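# Place the bin by itself on the pad, posed as shown

## Task

Set the bin on the pad so that it is the only thing there, oriented the way the goal picture (the manual reference image) shows, with every part of it inside the pad's edges; nothing may be tipped over along the way.

## Robot and tools

Robot: a single UR7e-type arm carrying a Robotiq 2F-85 two-finger gripper, mounted on a tilted base at (0, 0, +0.236) m with quat_wxyz (+0.913, +0.271, +0.304, -0.018). A camera stand sits beside the table. Cameras: cam_head_left and cam_head_right (fixed, on one bar) and cam_wrist (on the hand), each 896x504.

Frame: everything is in the scene frame. Its origin is on the table top under the base, +z is up, +y is left when facing +x. Positions are in metres, orientations are quaternions written w first. Gripper axes: fingers point along its +z, close along its y, and a camera block juts about 10 cm toward its +x. end_effector_position is the point between the closed pads; fingertips extend roughly 19 mm past it when closed, 6 mm when open. Reported positions can be off by a few centimetres, more at long reach.

Row format (used by execute_actions and move): one list of 10 numbers for the one arm: x, y, z, qw, qx, qy, qz, position, force_limit, speed. The first seven are an absolute pose for the gripper point (metres, unit quaternion) in the scene frame, not an offset. position runs -1 to +1: +1 is fully open (85 mm), about -0.8 has the pads touching, -1 squeezes until blocked. force_limit (-1 to +1) sets how hard the motor pushes; speed (-1 to +1) sets finger speed, about 20, 85 and 150 mm/s at -1, 0, +1. Both start at +1. A 0 is a real command, so to keep the gripper unchanged resend your last three numbers. Resend the wanted quaternion in every row rather than copying a drifted one from a result. The controller limits each step's turn to 32 degrees from the measured orientation.

execute_actions(actions, cameras): actions is a list of actions; each action is a list of 1 to 15 rows, one per 1/30 s step, the last row held to fill 15 steps. Each action's target must lie within 0.6 m of the gripper's position at that action's start along every gripper axis, or it is refused; if the first fails against the last reported state, the whole call is refused. An empty actions list returns the full state with all camera images. cameras: list of names, ["all"], [] for none; an unknown name voids the call.

move(target, speed, blend, stop_force, zero, blocking, cameras): drives the gripper in a straight line from its Hand target to the target pose, given as one 10-number row or a list of up to 15 rows (all within 10 s). speed is the path's top speed in m/s, 0.002 to 3.6, default 0.25 (turning up to twice that in rad/s); one value or one per leg. blend in metres rounds corners in a list; 0 stops at each point. stop_force (3 to 120 N) ends the path when the wrist sensor feels that much push against the motion; use it slowly when approaching a surface, and leave it out when moving away from something you are pressing on. In a list with stop_force, give all rows the same finger numbers. zero (default true) re-zeros the force before the move. blocking=false returns after about 0.5 s while the move continues (not allowed with stop_force). The result adds a move: line: done (within 3 mm and 2 degrees), off_target, moving, held or fault, plus limits such as paced or held. done does not prove nothing was touched. The path ignores obstacles; avoid routing near the arm's own base, which can flip the shoulder posture.

wait(seconds 0 to 10) lets time run with the last command held. stop brakes a running move (fingers continue). zoom_image(camera, region [x0, y0, x1, y1] in pixels, at most 504 by 504) enlarges part of that camera's newest picture. show_instructions shows the goal picture. zero_wrist_force re-zeros the wrist sensor without moving. read_manual gives licence texts. finished_scene(scene) ends the current scene (1 or 2) irreversibly; the bin must stay in place afterwards.

Results: gripper pose and velocities in the scene frame, Hand target (where the arm is being sent), Joint positions and torques, Wrist force and torque in the gripper's own axes (plus the peak since last shown), Tool commands, position_measured in counts (3 open, ~78 = 60 mm, 130 = 40 mm, 180 = 20 mm, 230 pads together), and object_status: 0 moving, 1 blocked while opening, 2 blocked while closing (a grip), 3 reached the request or fully closed. Check for 2 after closing with -1. Joint velocities may read within noise. MOTOR HOT appears near 70 degrees C; at 85 the arm brakes for 30 to 60 s.

Cautions: the arm is stiff, so a target even slightly beyond a firm contact can trigger a fault stop; a 10 s stop also follows 150 N (give or take 25) of outside force or a joint's contact-torque limit (wrist joints 24.6 N m). Approach slowly, don't press into the table, don't squeeze hard on a part still resting on something, don't swing loads fast, and never drop or release the bin while it moves. Anything leaving the table fails the scene. Loose objects may occasionally be nudged by outside pushes. Time spent thinking lets the scene run on.

Each tool is called as name(argument=value, ...) on one line, values as JSON.

Reference images:

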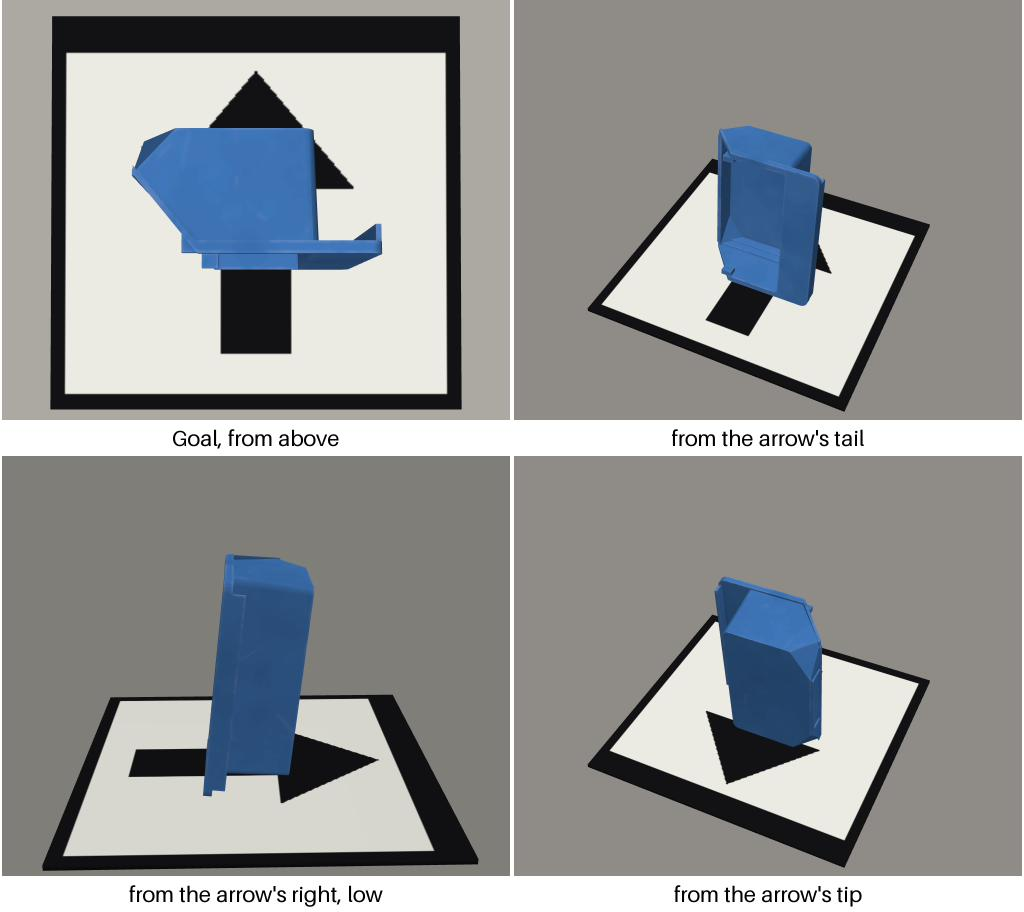

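## Session

execute_actions(actions=[])

Scene clock: 0.00 s.
end_effector_position=(+0.6099, -0.6414, +0.1656) position_measured=3 object_status=3 end_effector_quat_wxyz=(-0.128, -0.492, +0.860, -0.050)
Joint positions: [-0.973 -1.581 1.305 -2.183 -1.644 -1.963]
Joint velocities: within noise
Joint torques (N m): no reading
Motor temperatures (°C): [37 34 35 44 44 41]
Wrist force (N): no reading
Wrist torque (N m): no reading
Wrist force, peak (N): no reading
Hand target: +0.6099, -0.6414, +0.1656; -0.128, -0.492, +0.860, -0.050
Tool commands: gripper/position=+1.0 gripper/force_limit=+1.0 gripper/speed=+1.0

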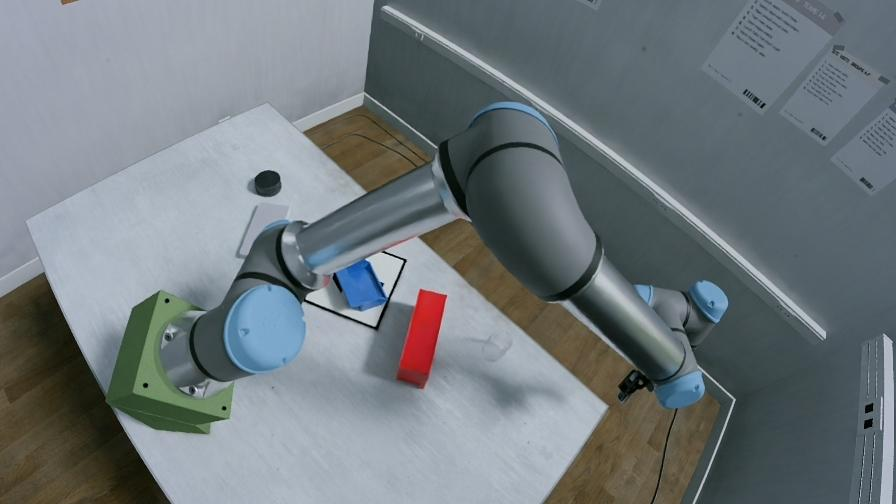

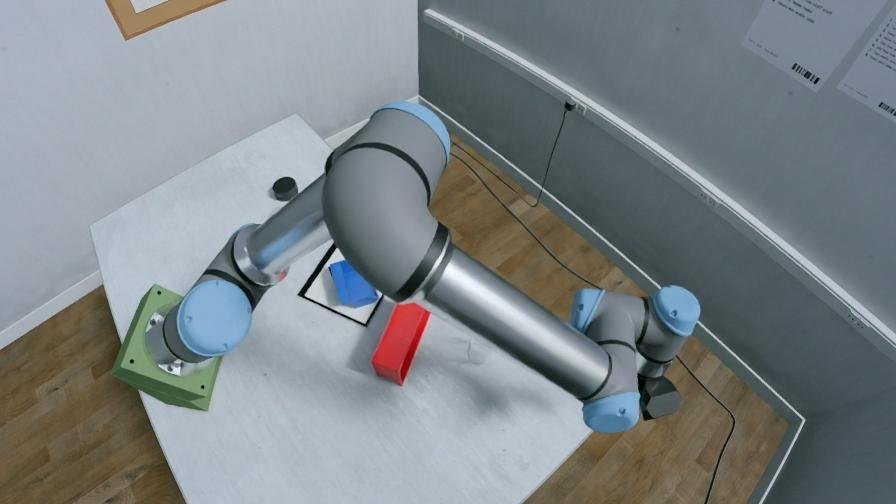

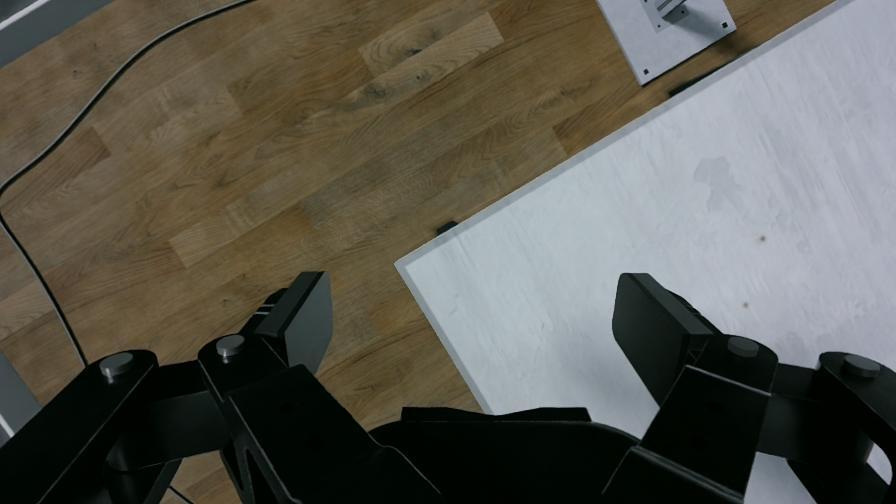

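zoom_image(camera="cam_head_left", region=[220, 150, 540, 410])

zoom_image(camera="cam_head_right", region=[240, 160, 520, 400])

Scaled by 1.575 from the camera's 896x504 image, which has a finer 1280x720 frame.

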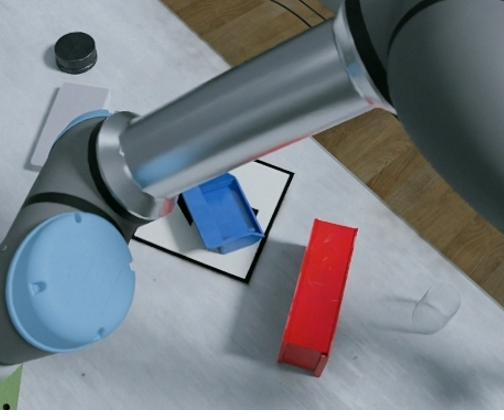

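Scaled by 1.800 from the camera's 896x504 image, which has a finer 1280x720 frame.

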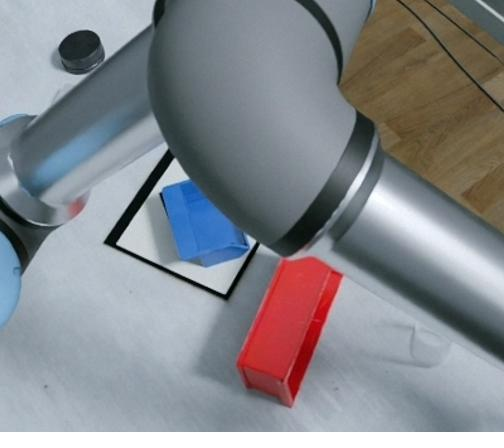

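move(target=[[0.60, -0.55, 0.40, -0.128, -0.492, 0.860, -0.050, 1, 1, 1], [0.40, 0.02, 0.48, -0.128, -0.492, 0.860, -0.050, 1, 1, 1]], speed=0.3, blend=[0.08, 0], cameras=["all"])

Scene clock: 62.90 s.
end_effector_position=(+0.4000, +0.0200, +0.4800) position_measured=3 object_status=3 end_effector_quat_wxyz=(-0.128, -0.492, +0.860, -0.050)
Joint positions: [0.994 -1.81 1.791 -1.026 -2.327 0.252]
Joint torques (N m): [14.78 2.69 -26.75 0.46 2.5 1.96]
Wrist force (N): [0.6 -0.1 -0.2]
Wrist torque (N m): [-0.07 -0.09 -0.08]
Wrist force, peak (N): [-1.4 1.7 -0.7]
Hand target: +0.4000, +0.0200, +0.4800; -0.128, -0.492, +0.860, -0.050
Off the commanded pose: 0.000 m, 0 deg.
move: done
camera_calibration:
cam_wrist: T_world_to_cam=[[-0.860354, 0.50828, 0.0379751, 0.324362], [0.50958, 0.856173, 0.0854188, -0.241305], [0.0109034, 0.0928417, -0.995621, 0.59787], [0, 0, 0, 1]] pos_world=[0.395511, -0.0137754, 0.603547]

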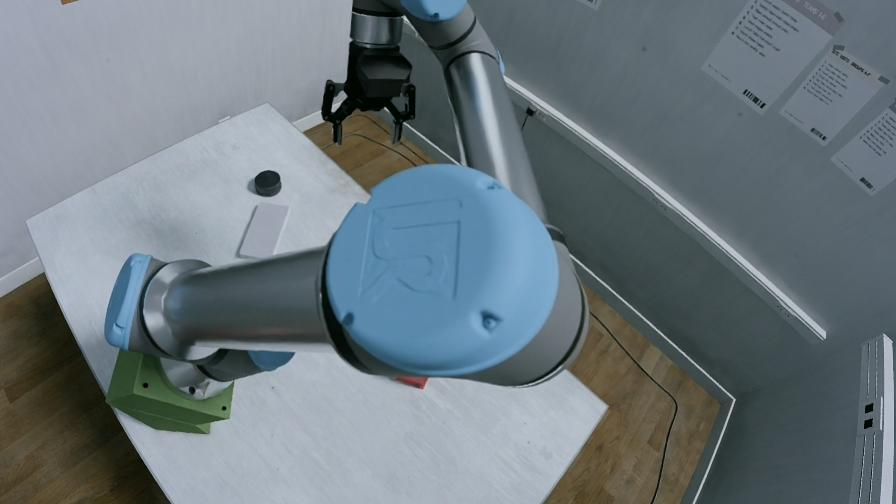

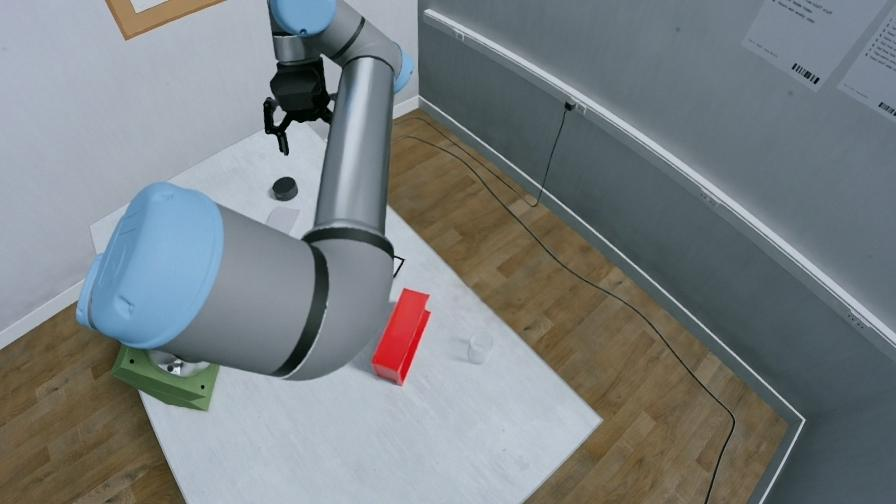

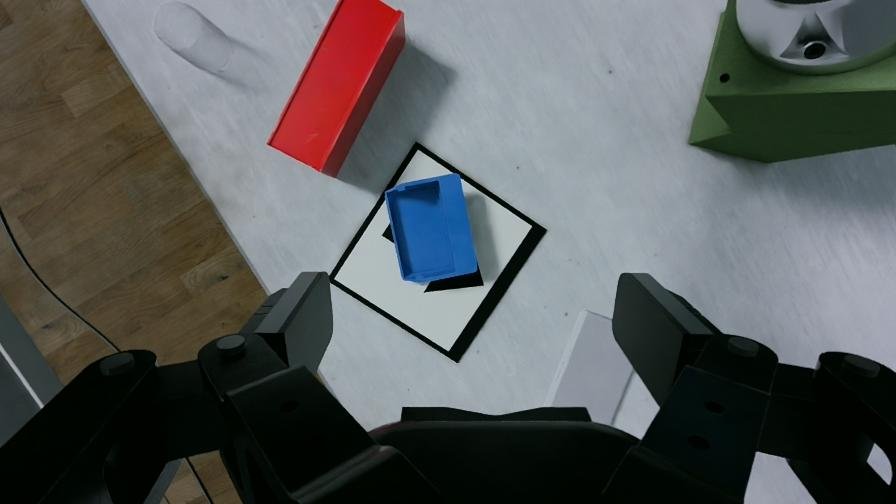

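zoom_image(camera="cam_wrist", region=[300, 120, 580, 380])

Scaled by 1.800 from the camera's 896x504 image, which has a finer 1280x720 frame.

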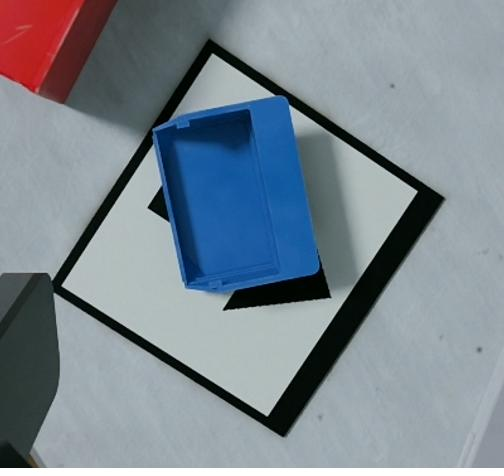

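move(target=[0.41, 0.06, 0.27, -0.128, -0.492, 0.860, -0.050, 1, 1, 1], speed=0.25, cameras=["all"])

zoom_image(camera="cam_wrist", region=[240, 0, 640, 260])

Scene clock: 149.63 s.
end_effector_position=(+0.4100, +0.0600, +0.2700) position_measured=3 object_status=3 end_effector_quat_wxyz=(-0.128, -0.492, +0.860, -0.050)
Joint positions: [0.616 -1.736 2.243 -1.941 -2.454 -0.274]
Joint torques (N m): [7.14 -5.77 -7.74 -3.57 2.32 -2.45]
Wrist force (N): [1.0 -0.9 -0.4]
Wrist torque (N m): [-0.21 -0.18 -0.03]
Wrist force, peak (N): [1.4 -0.2 -2.0]
Hand target: +0.4100, +0.0600, +0.2700; -0.128, -0.492, +0.860, -0.050
Off the commanded pose: 0.000 m, 0 deg.
move: done
camera_calibration:
cam_wrist: T_world_to_cam=[[-0.860308, 0.508361, 0.0379322, 0.320605], [0.509658, 0.856135, 0.0853297, -0.262705], [0.0109032, 0.0927422, -0.99563, 0.384974], [0, 0, 0, 1]] pos_world=[0.405511, 0.0262245, 0.393547]

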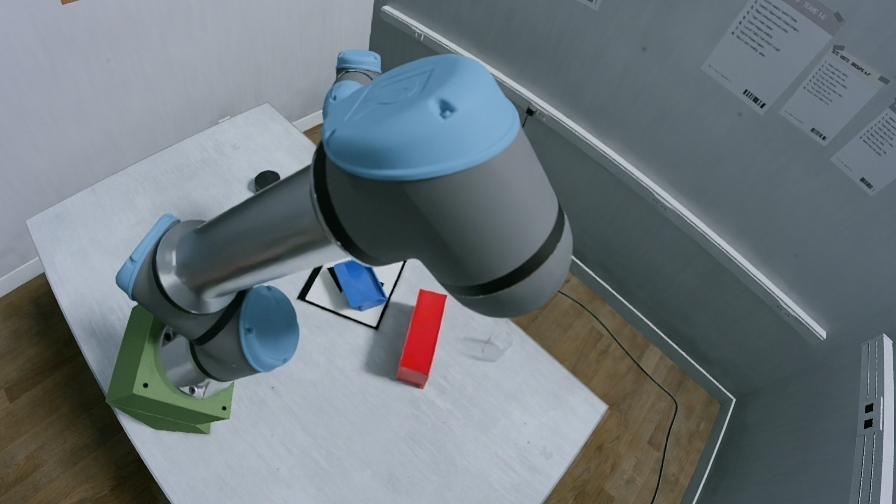

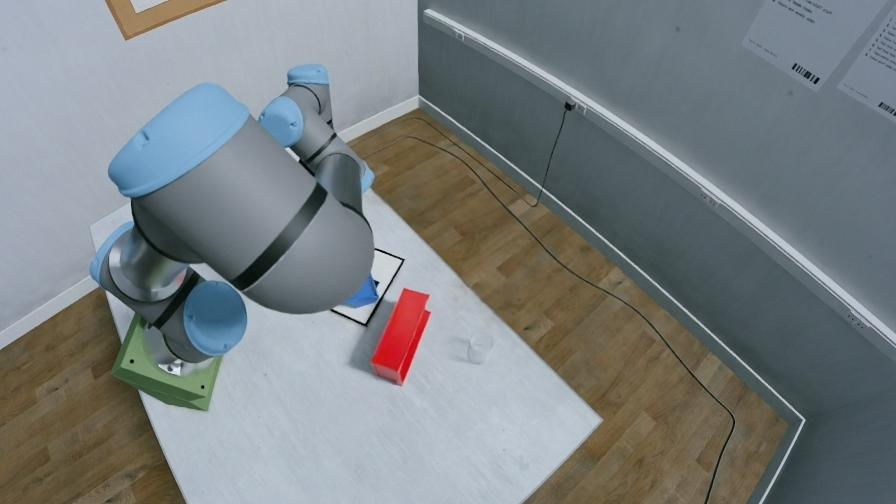

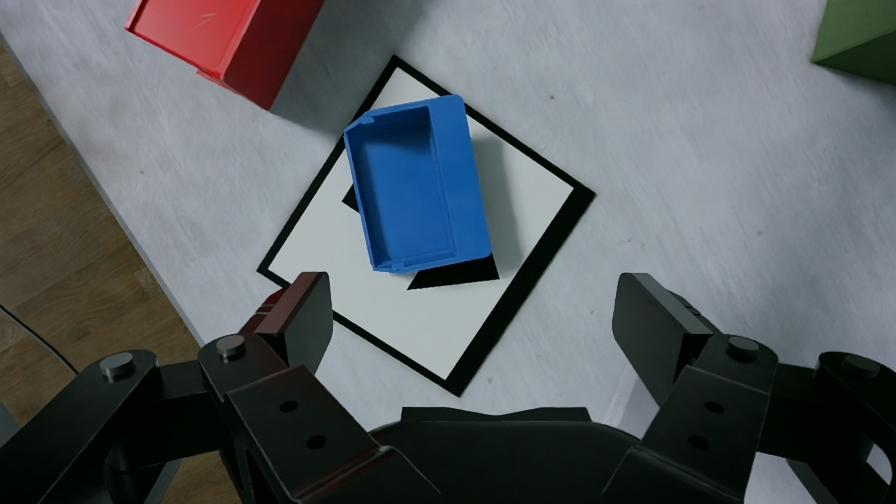

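Scaled by 1.260 from the camera's 896x504 image, which has a finer 1280x720 frame.

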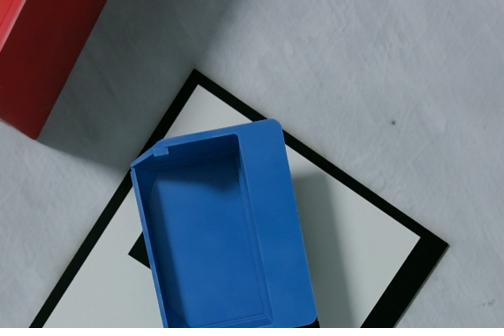

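zoom_image(camera="cam_wrist", region=[100, 0, 500, 230])

zoom_image(camera="cam_head_right", region=[320, 220, 520, 420])

zoom_image(camera="cam_head_left", region=[280, 230, 530, 410])

Scaled by 1.260 from the camera's 896x504 image, which has a finer 1280x720 frame.

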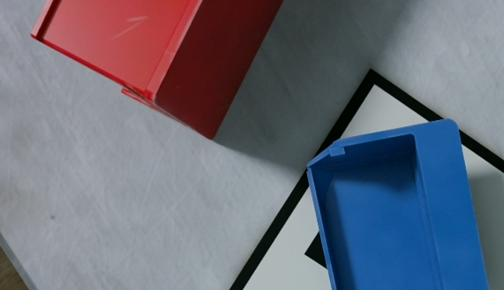

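Scaled by 2.520 from the camera's 896x504 image, which has a finer 1280x720 frame.

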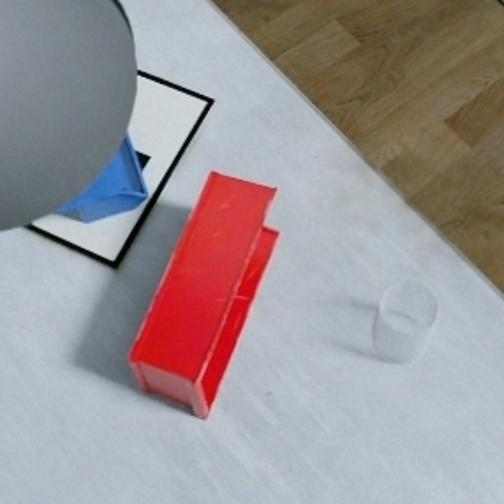

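Scaled by 2.016 from the camera's 896x504 image, which has a finer 1280x720 frame.

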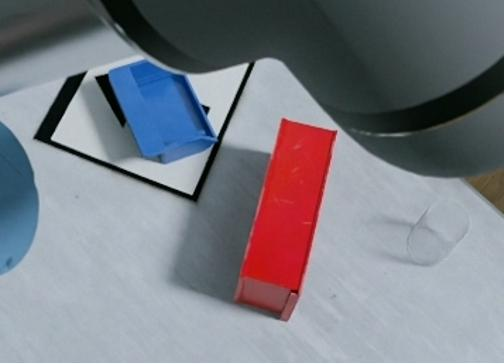

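move(target=[[0.43, -0.03, 0.24, -0.1711, 0.1690, 0.9702, 0.0299, 0, 0, 0], [0.430, -0.062, 0.141, -0.1711, 0.1690, 0.9702, 0.0299, 0, 0, 0]], speed=0.25, blend=[0.03, 0], cameras=["all"])

zoom_image(camera="cam_wrist", region=[250, 20, 650, 420])

Scene clock: 505.87 s.
end_effector_position=(+0.4300, -0.0620, +0.1410) position_measured=129 object_status=3 end_effector_quat_wxyz=(-0.171, +0.169, +0.970, +0.030)
Joint positions: [-0.124 -1.89 2.362 -2.41 -1.963 0.166]
Joint torques (N m): [6.65 -17.34 -2.82 -3.57 2.47 -2.2]
Wrist force (N): [0.2 -0.4 -0.1]
Wrist torque (N m): [-0.10 -0.01 -0.07]
Wrist force, peak (N): [1.1 -0.3 -1.9]
Hand target: +0.4300, -0.0620, +0.1410; -0.171, +0.169, +0.970, +0.030
Off the commanded pose: 0.000 m, 0 deg.
move: done
camera_calibration:
cam_wrist: T_world_to_cam=[[0.334923, 0.942244, -0.00153969, -0.0767513], [0.942212, -0.334896, 0.00903898, -0.406519], [0.00800129, -0.00447808, -0.999958, 0.263519], [0, 0, 0, 1]] pos_world=[0.406624, -0.0626431, 0.267064]

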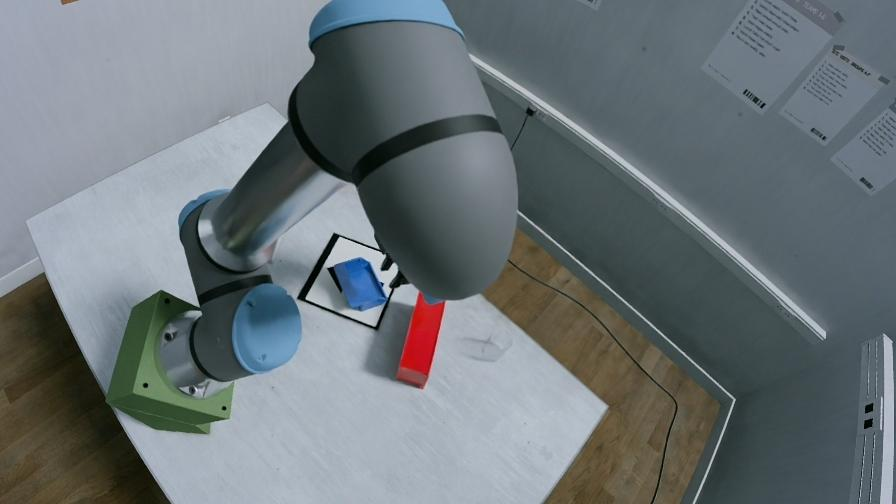

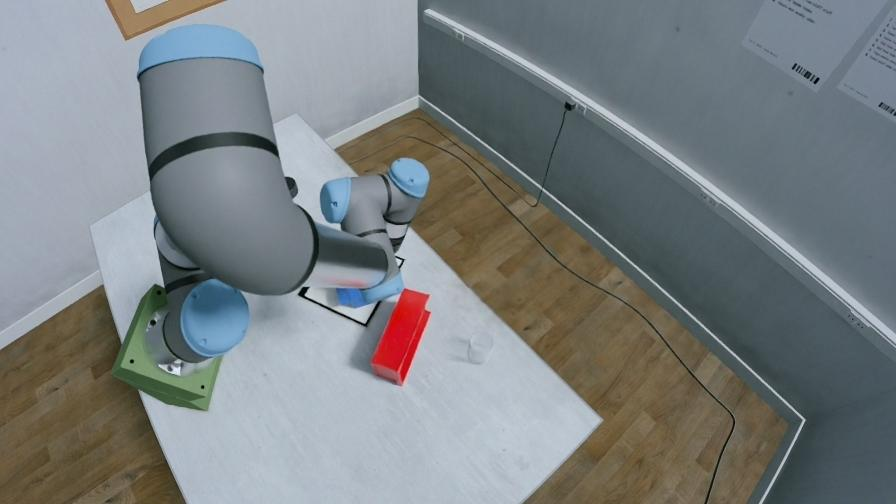

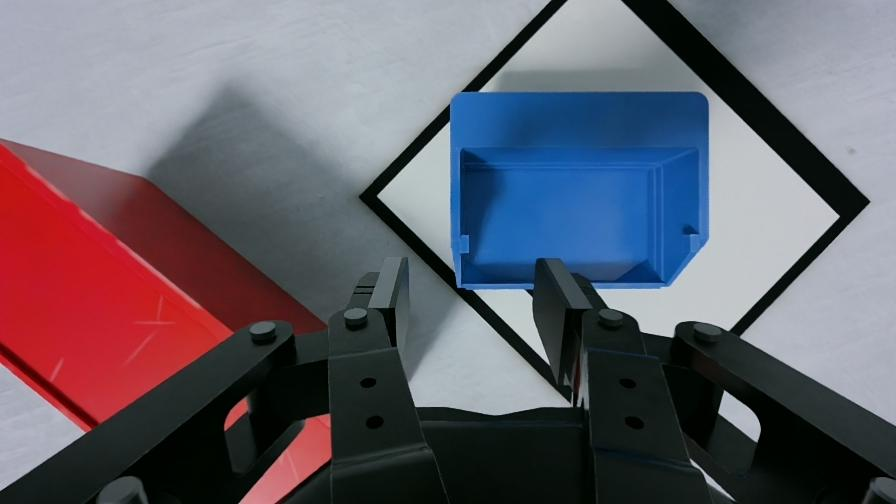

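Scaled by 1.260 from the camera's 896x504 image, which has a finer 1280x720 frame.

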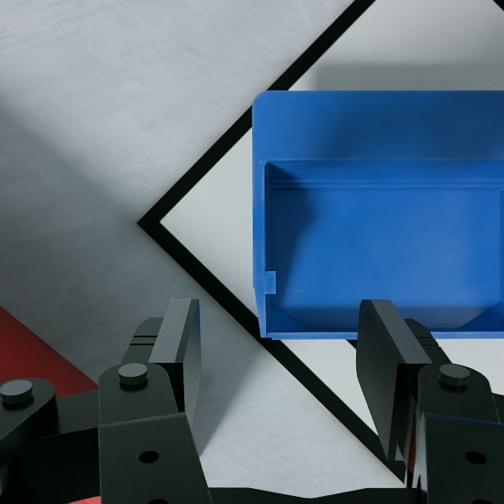

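move(target=[[0.4131, -0.0605, 0.139, -0.1711, 0.1690, 0.9702, 0.0299, 0, 0, 0], [0.3906, -0.0524, 0.0732, -0.1711, 0.1690, 0.9702, 0.0299, 0, 0, 0]], speed=0.1, blend=[0.02, 0], cameras=["cam_wrist"])

zoom_image(camera="cam_wrist", region=[350, 100, 650, 400])

Scene clock: 534.13 s.
end_effector_position=(+0.3906, -0.0524, +0.0732) position_measured=129 object_status=3 end_effector_quat_wxyz=(-0.171, +0.169, +0.970, +0.030)
Joint positions: [-0.223 -1.733 2.488 -2.731 -1.925 0.067]
Joint torques (N m): [7.6 -17.23 3.18 -4.22 2.49 -2.28]
Wrist force (N): [-0.2 -1.1 -0.1]
Wrist torque (N m): [-0.21 0.05 -0.01]
Wrist force, peak (N): [0.0 -1.1 0.7]
Hand target: +0.3906, -0.0524, +0.0732; -0.171, +0.169, +0.970, +0.030
Off the commanded pose: 0.000 m, 0 deg.
move: done; blend cut to 0.0085 m at target 1
camera_calibration:
cam_wrist: T_world_to_cam=[[0.334923, 0.942244, -0.00153969, -0.0727053], [0.942212, -0.334896, 0.00903898, -0.365568], [0.00800129, -0.00447808, -0.999958, 0.19608], [0, 0, 0, 1]] pos_world=[0.367224, -0.0530431, 0.199264]
Images, in order (width x height): cam_wrist 896x504.

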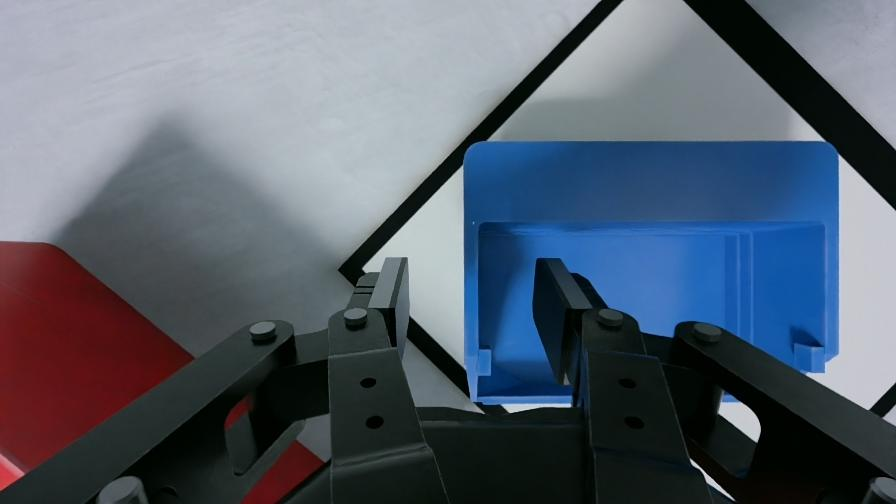

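Scaled by 1.680 from the camera's 896x504 image, which has a finer 1280x720 frame.

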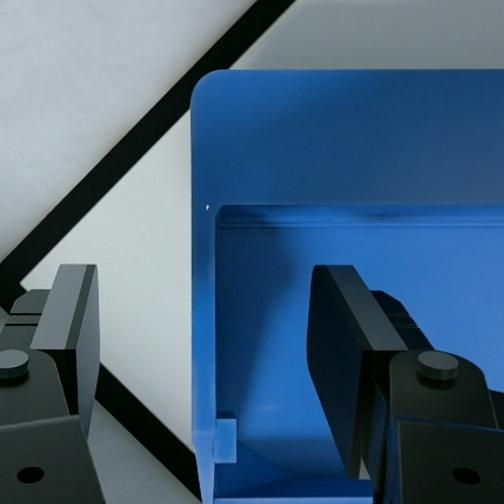

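move(target=[0.3824, -0.0495, 0.038, -0.1711, 0.1690, 0.9702, 0.0299, 0, 0, 0], speed=0.05, stop_force=6, cameras=["cam_wrist"])

zoom_image(camera="cam_wrist", region=[350, 180, 650, 420])

Scene clock: 552.00 s.
end_effector_position=(+0.3824, -0.0495, +0.0380) position_measured=129 object_status=3 end_effector_quat_wxyz=(-0.171, +0.169, +0.970, +0.030)
Joint positions: [-0.263 -1.612 2.502 -2.879 -1.91 0.028]
Joint torques (N m): [8.16 -19.25 7.08 -4.15 2.27 -2.27]
Wrist force (N): [0.0 -0.1 0.2]
Wrist torque (N m): [-0.02 -0.01 -0.01]
Wrist force, peak (N): [-0.2 -1.2 -0.3]
Hand target: +0.3824, -0.0495, +0.0380; -0.171, +0.169, +0.970, +0.030
Off the commanded pose: 0.000 m, 0 deg.
move: done
camera_calibration:
cam_wrist: T_world_to_cam=[[0.334923, 0.942244, -0.00153969, -0.0727458], [0.942212, -0.334896, 0.00903898, -0.356551], [0.00800129, -0.00447808, -0.999958, 0.16086], [0, 0, 0, 1]] pos_world=[0.359024, -0.0501431, 0.163964]
Images, in order (width x height): cam_wrist 896x504.

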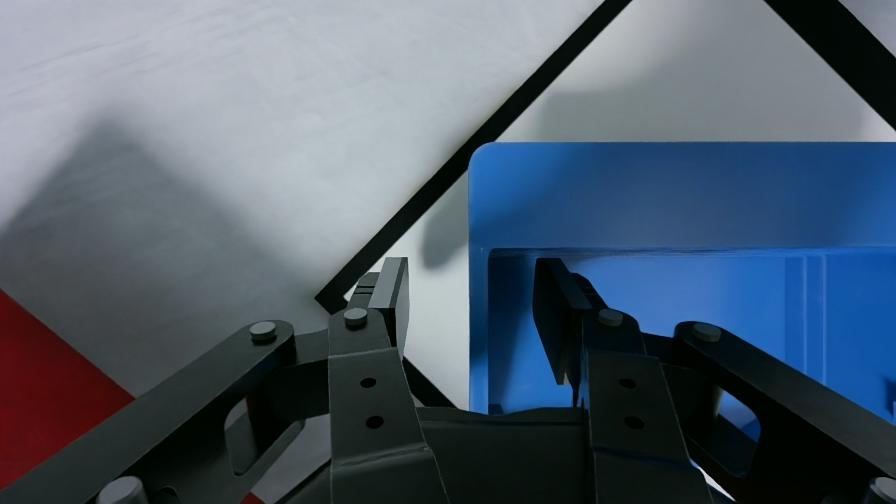

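Scaled by 1.680 from the camera's 896x504 image, which has a finer 1280x720 frame.

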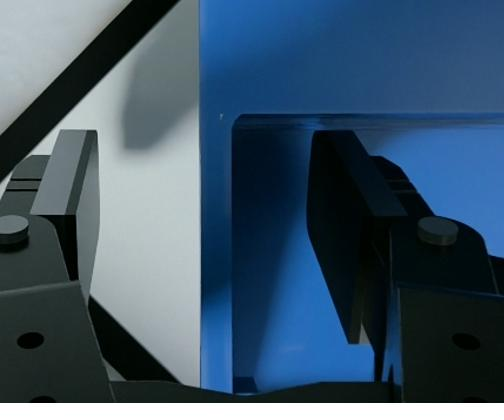

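move(target=[0.3824, -0.0495, 0.038, -0.1711, 0.1690, 0.9702, 0.0299, -1, -0.5, -1], cameras=["cam_wrist"])

Scene clock: 558.80 s.
end_effector_position=(+0.3824, -0.0495, +0.0380) position_measured=214 object_status=0 end_effector_quat_wxyz=(-0.171, +0.169, +0.970, +0.030)
Joint positions: [-0.263 -1.612 2.502 -2.879 -1.91 0.028]
Joint torques (N m): [9.68 -18.35 6.7 -3.86 1.5 -1.66]
Wrist force (N): [5.0 -2.6 -10.3]
Wrist torque (N m): [-0.94 -0.30 -0.30]
Wrist force, peak (N): [5.1 -2.6 -10.5]
Hand target: +0.3824, -0.0495, +0.0380; -0.171, +0.169, +0.970, +0.030
Off the commanded pose: 0.000 m, 0 deg.
move: done
camera_calibration:
cam_wrist: T_world_to_cam=[[0.334923, 0.942244, -0.00153969, -0.0727458], [0.942212, -0.334896, 0.00903898, -0.356551], [0.00800129, -0.00447808, -0.999958, 0.16086], [0, 0, 0, 1]] pos_world=[0.359024, -0.0501431, 0.163964]
Images, in order (width x height): cam_wrist 896x504.

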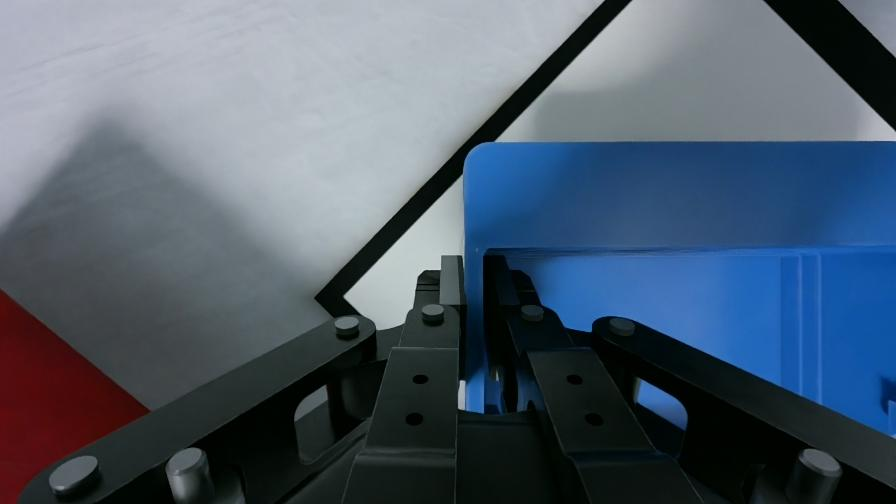

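wait(seconds=0.5, cameras=["cam_wrist"])

zoom_image(camera="cam_wrist", region=[350, 180, 650, 420])

Scene clock: 561.67 s.
end_effector_position=(+0.3824, -0.0495, +0.0380) position_measured=214 object_status=2 end_effector_quat_wxyz=(-0.171, +0.169, +0.970, +0.030)
Joint positions: [-0.263 -1.612 2.502 -2.879 -1.91 0.028]
Joint torques (N m): [9.69 -19.71 0.55 -2.02 -2.46 0.85]
Wrist force (N): [4.9 -2.7 -10.4]
Wrist torque (N m): [-0.96 -0.27 -0.29]
Wrist force, peak (N): [5.2 -2.5 -10.8]
Hand target: +0.3824, -0.0495, +0.0380; -0.171, +0.169, +0.970, +0.030
Tool commands: gripper/position=-1.0 gripper/force_limit=-0.5 gripper/speed=-1.0
Off the commanded pose: 0.000 m, 0 deg.
wait: 0.50 s; at rest from the start
camera_calibration:
cam_wrist: T_world_to_cam=[[0.334923, 0.942244, -0.00153969, -0.0727458], [0.942212, -0.334896, 0.00903898, -0.356551], [0.00800129, -0.00447808, -0.999958, 0.16086], [0, 0, 0, 1]] pos_world=[0.359024, -0.0501431, 0.163964]
Images, in order (width x height): cam_wrist 896x504.

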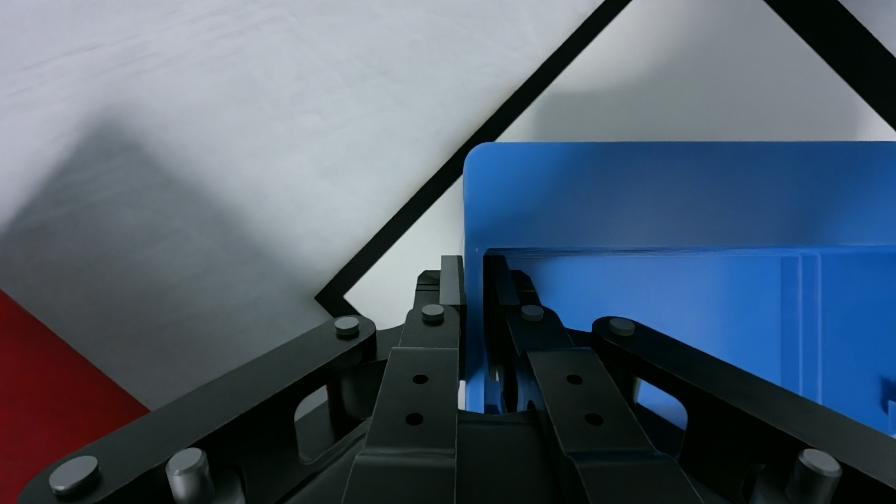

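Scaled by 1.680 from the camera's 896x504 image, which has a finer 1280x720 frame.

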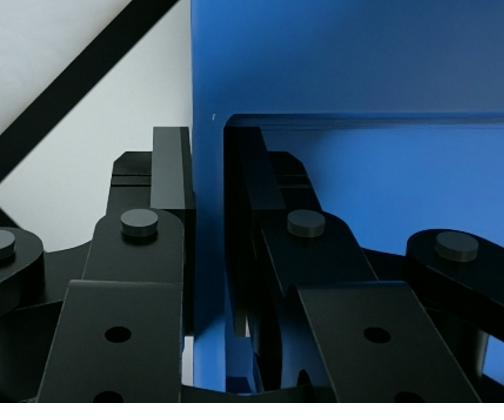

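move(target=[[0.3824, -0.0495, 0.06, -0.1711, 0.1690, 0.9702, 0.0299, -1, -0.5, -1], [0.42, -0.03, 0.20, -0.1711, 0.1690, 0.9702, 0.0299, -1, -0.5, -1]], speed=[0.04, 0.15], blend=[0.01, 0], cameras=["all"])

Scene clock: 582.33 s.
end_effector_position=(+0.4200, -0.0300, +0.2000) position_measured=218 object_status=2 end_effector_quat_wxyz=(-0.171, +0.169, +0.970, +0.030)
Joint positions: [0.051 -1.979 2.344 -2.23 -2.02 0.347]
Joint torques (N m): [19.48 -25.33 -22.09 0.21 -2.19 2.43]
Wrist force (N): [0.1 -0.5 0.2]
Wrist torque (N m): [-0.10 -0.04 -0.10]
Wrist force, peak (N): [5.1 -2.6 -10.6]
Hand target: +0.4200, -0.0300, +0.2000; -0.171, +0.169, +0.970, +0.030
Off the commanded pose: 0.000 m, 0 deg.
move: done
camera_calibration:
cam_wrist: T_world_to_cam=[[0.334923, 0.942244, -0.00153969, -0.103463], [0.942212, -0.334896, 0.00903898, -0.386912], [0.00800129, -0.00447808, -0.999958, 0.32264], [0, 0, 0, 1]] pos_world=[0.396624, -0.0306431, 0.325964]

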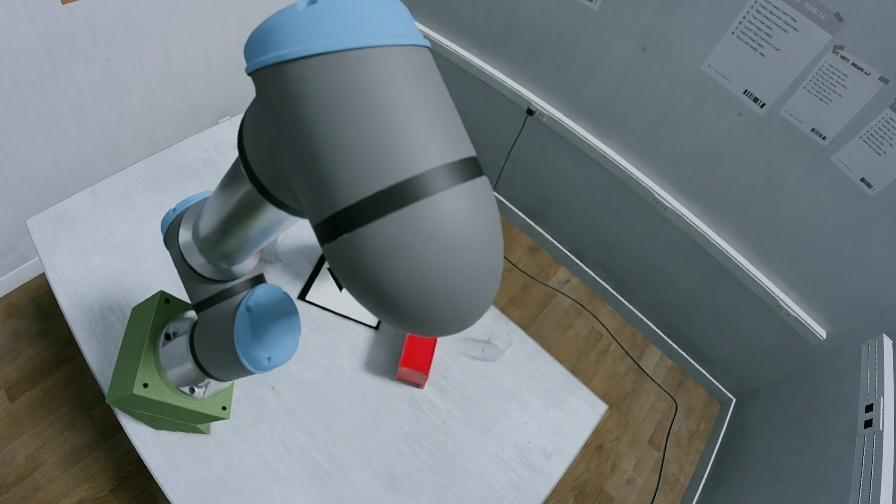

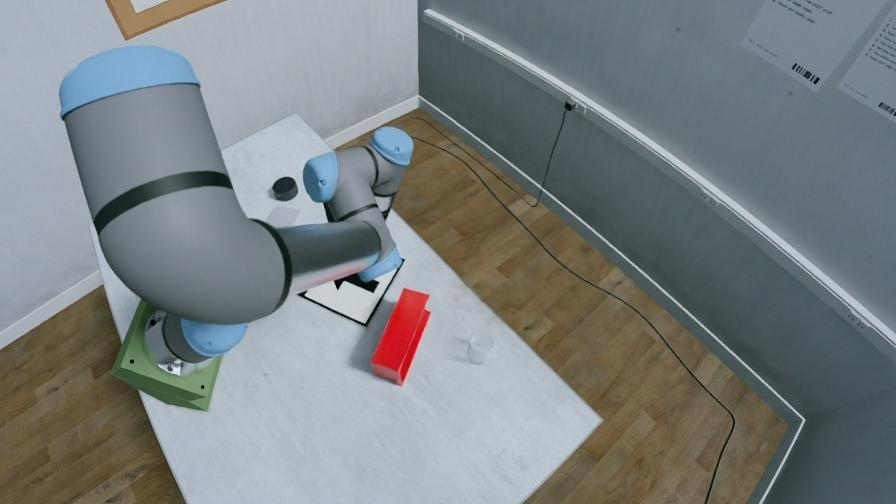

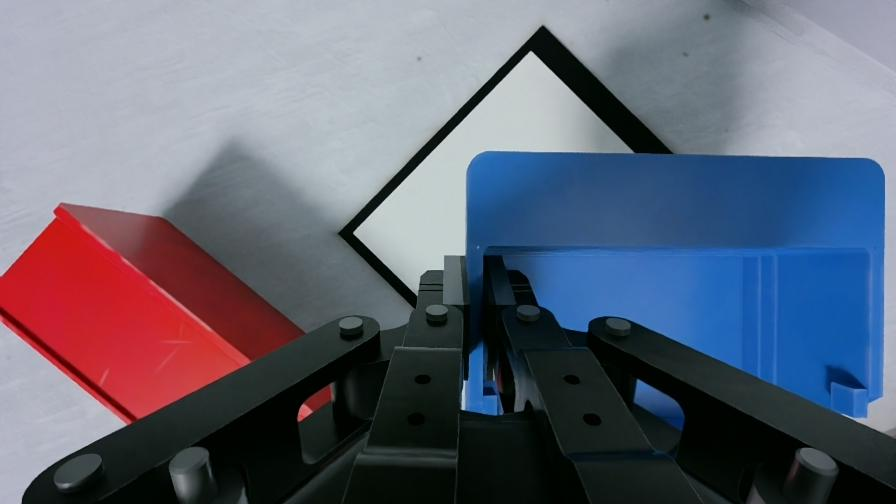

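move(target=[[0.45, 0.0, 0.27, -0.4223, 0.4211, 0.7744, -0.2115, -1, -0.5, -1], [0.4235, 0.0395, 0.18, -0.5628, 0.5947, 0.4281, -0.3827, -1, -0.5, -1]], speed=0.25, blend=[0.03, 0], cameras=["all"])

Scene clock: 616.77 s.
end_effector_position=(+0.4235, +0.0395, +0.1800) position_measured=218 object_status=2 end_effector_quat_wxyz=(+0.563, -0.595, -0.428, +0.383)
Joint positions: [-0.111 -1.317 1.694 -1.199 -1.576 1.977]
Joint torques (N m): [18.03 -31.65 -0.04 -0.69 3.43 2.74]
Wrist force (N): [2.1 2.6 -1.3]
Wrist torque (N m): [0.44 -0.58 -0.54]
Wrist force, peak (N): [1.6 3.3 -1.1]
Hand target: +0.4235, +0.0395, +0.1800; +0.563, -0.595, -0.428, +0.383
Off the commanded pose: 0.000 m, 0 deg.
move: done
camera_calibration:
cam_wrist: T_world_to_cam=[[0.076876, 0.0035226, -0.997034, 0.155392], [0.00981491, -0.999948, -0.00277612, 0.0564624], [-0.996992, -0.00957239, -0.0769066, 0.562634], [0, 0, 0, 1]] pos_world=[0.548442, 0.0612979, 0.198358]

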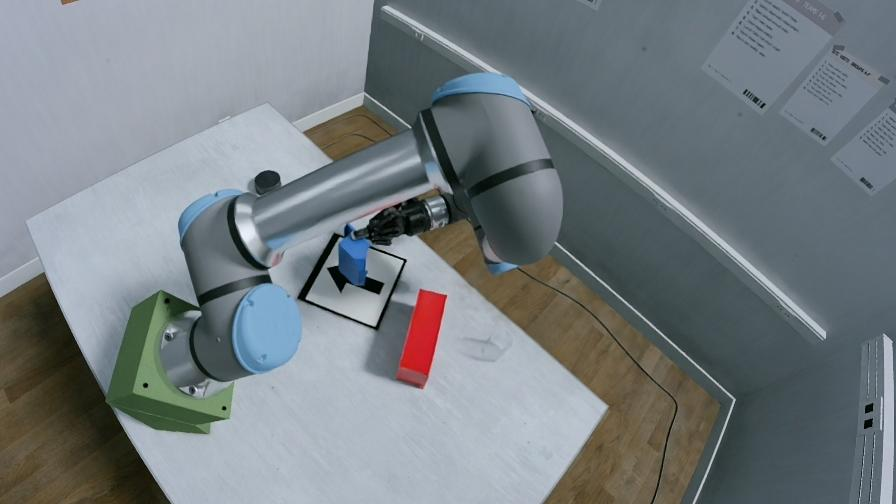

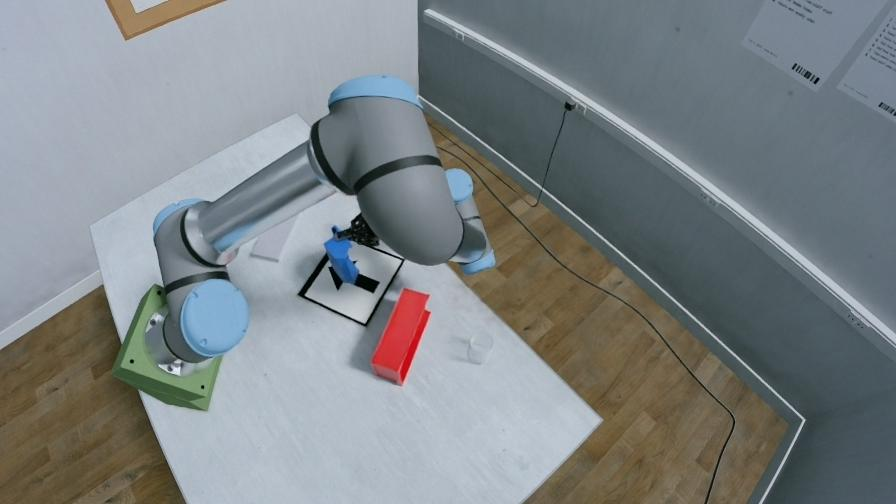

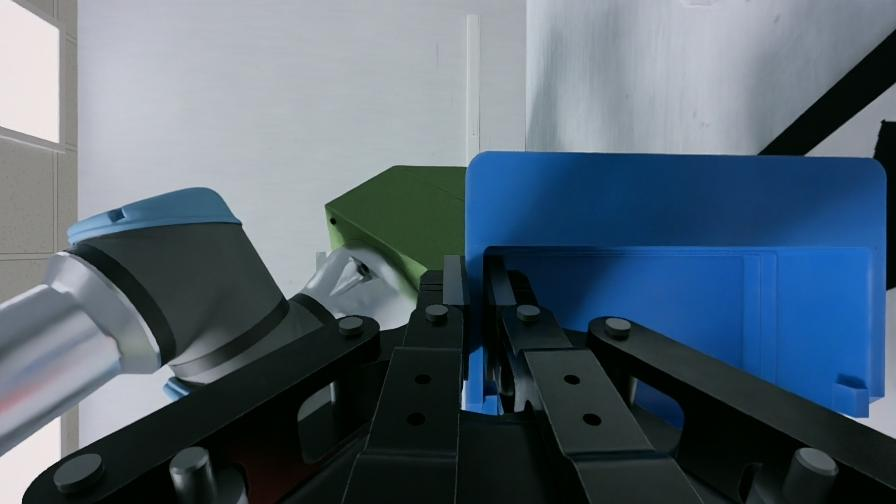

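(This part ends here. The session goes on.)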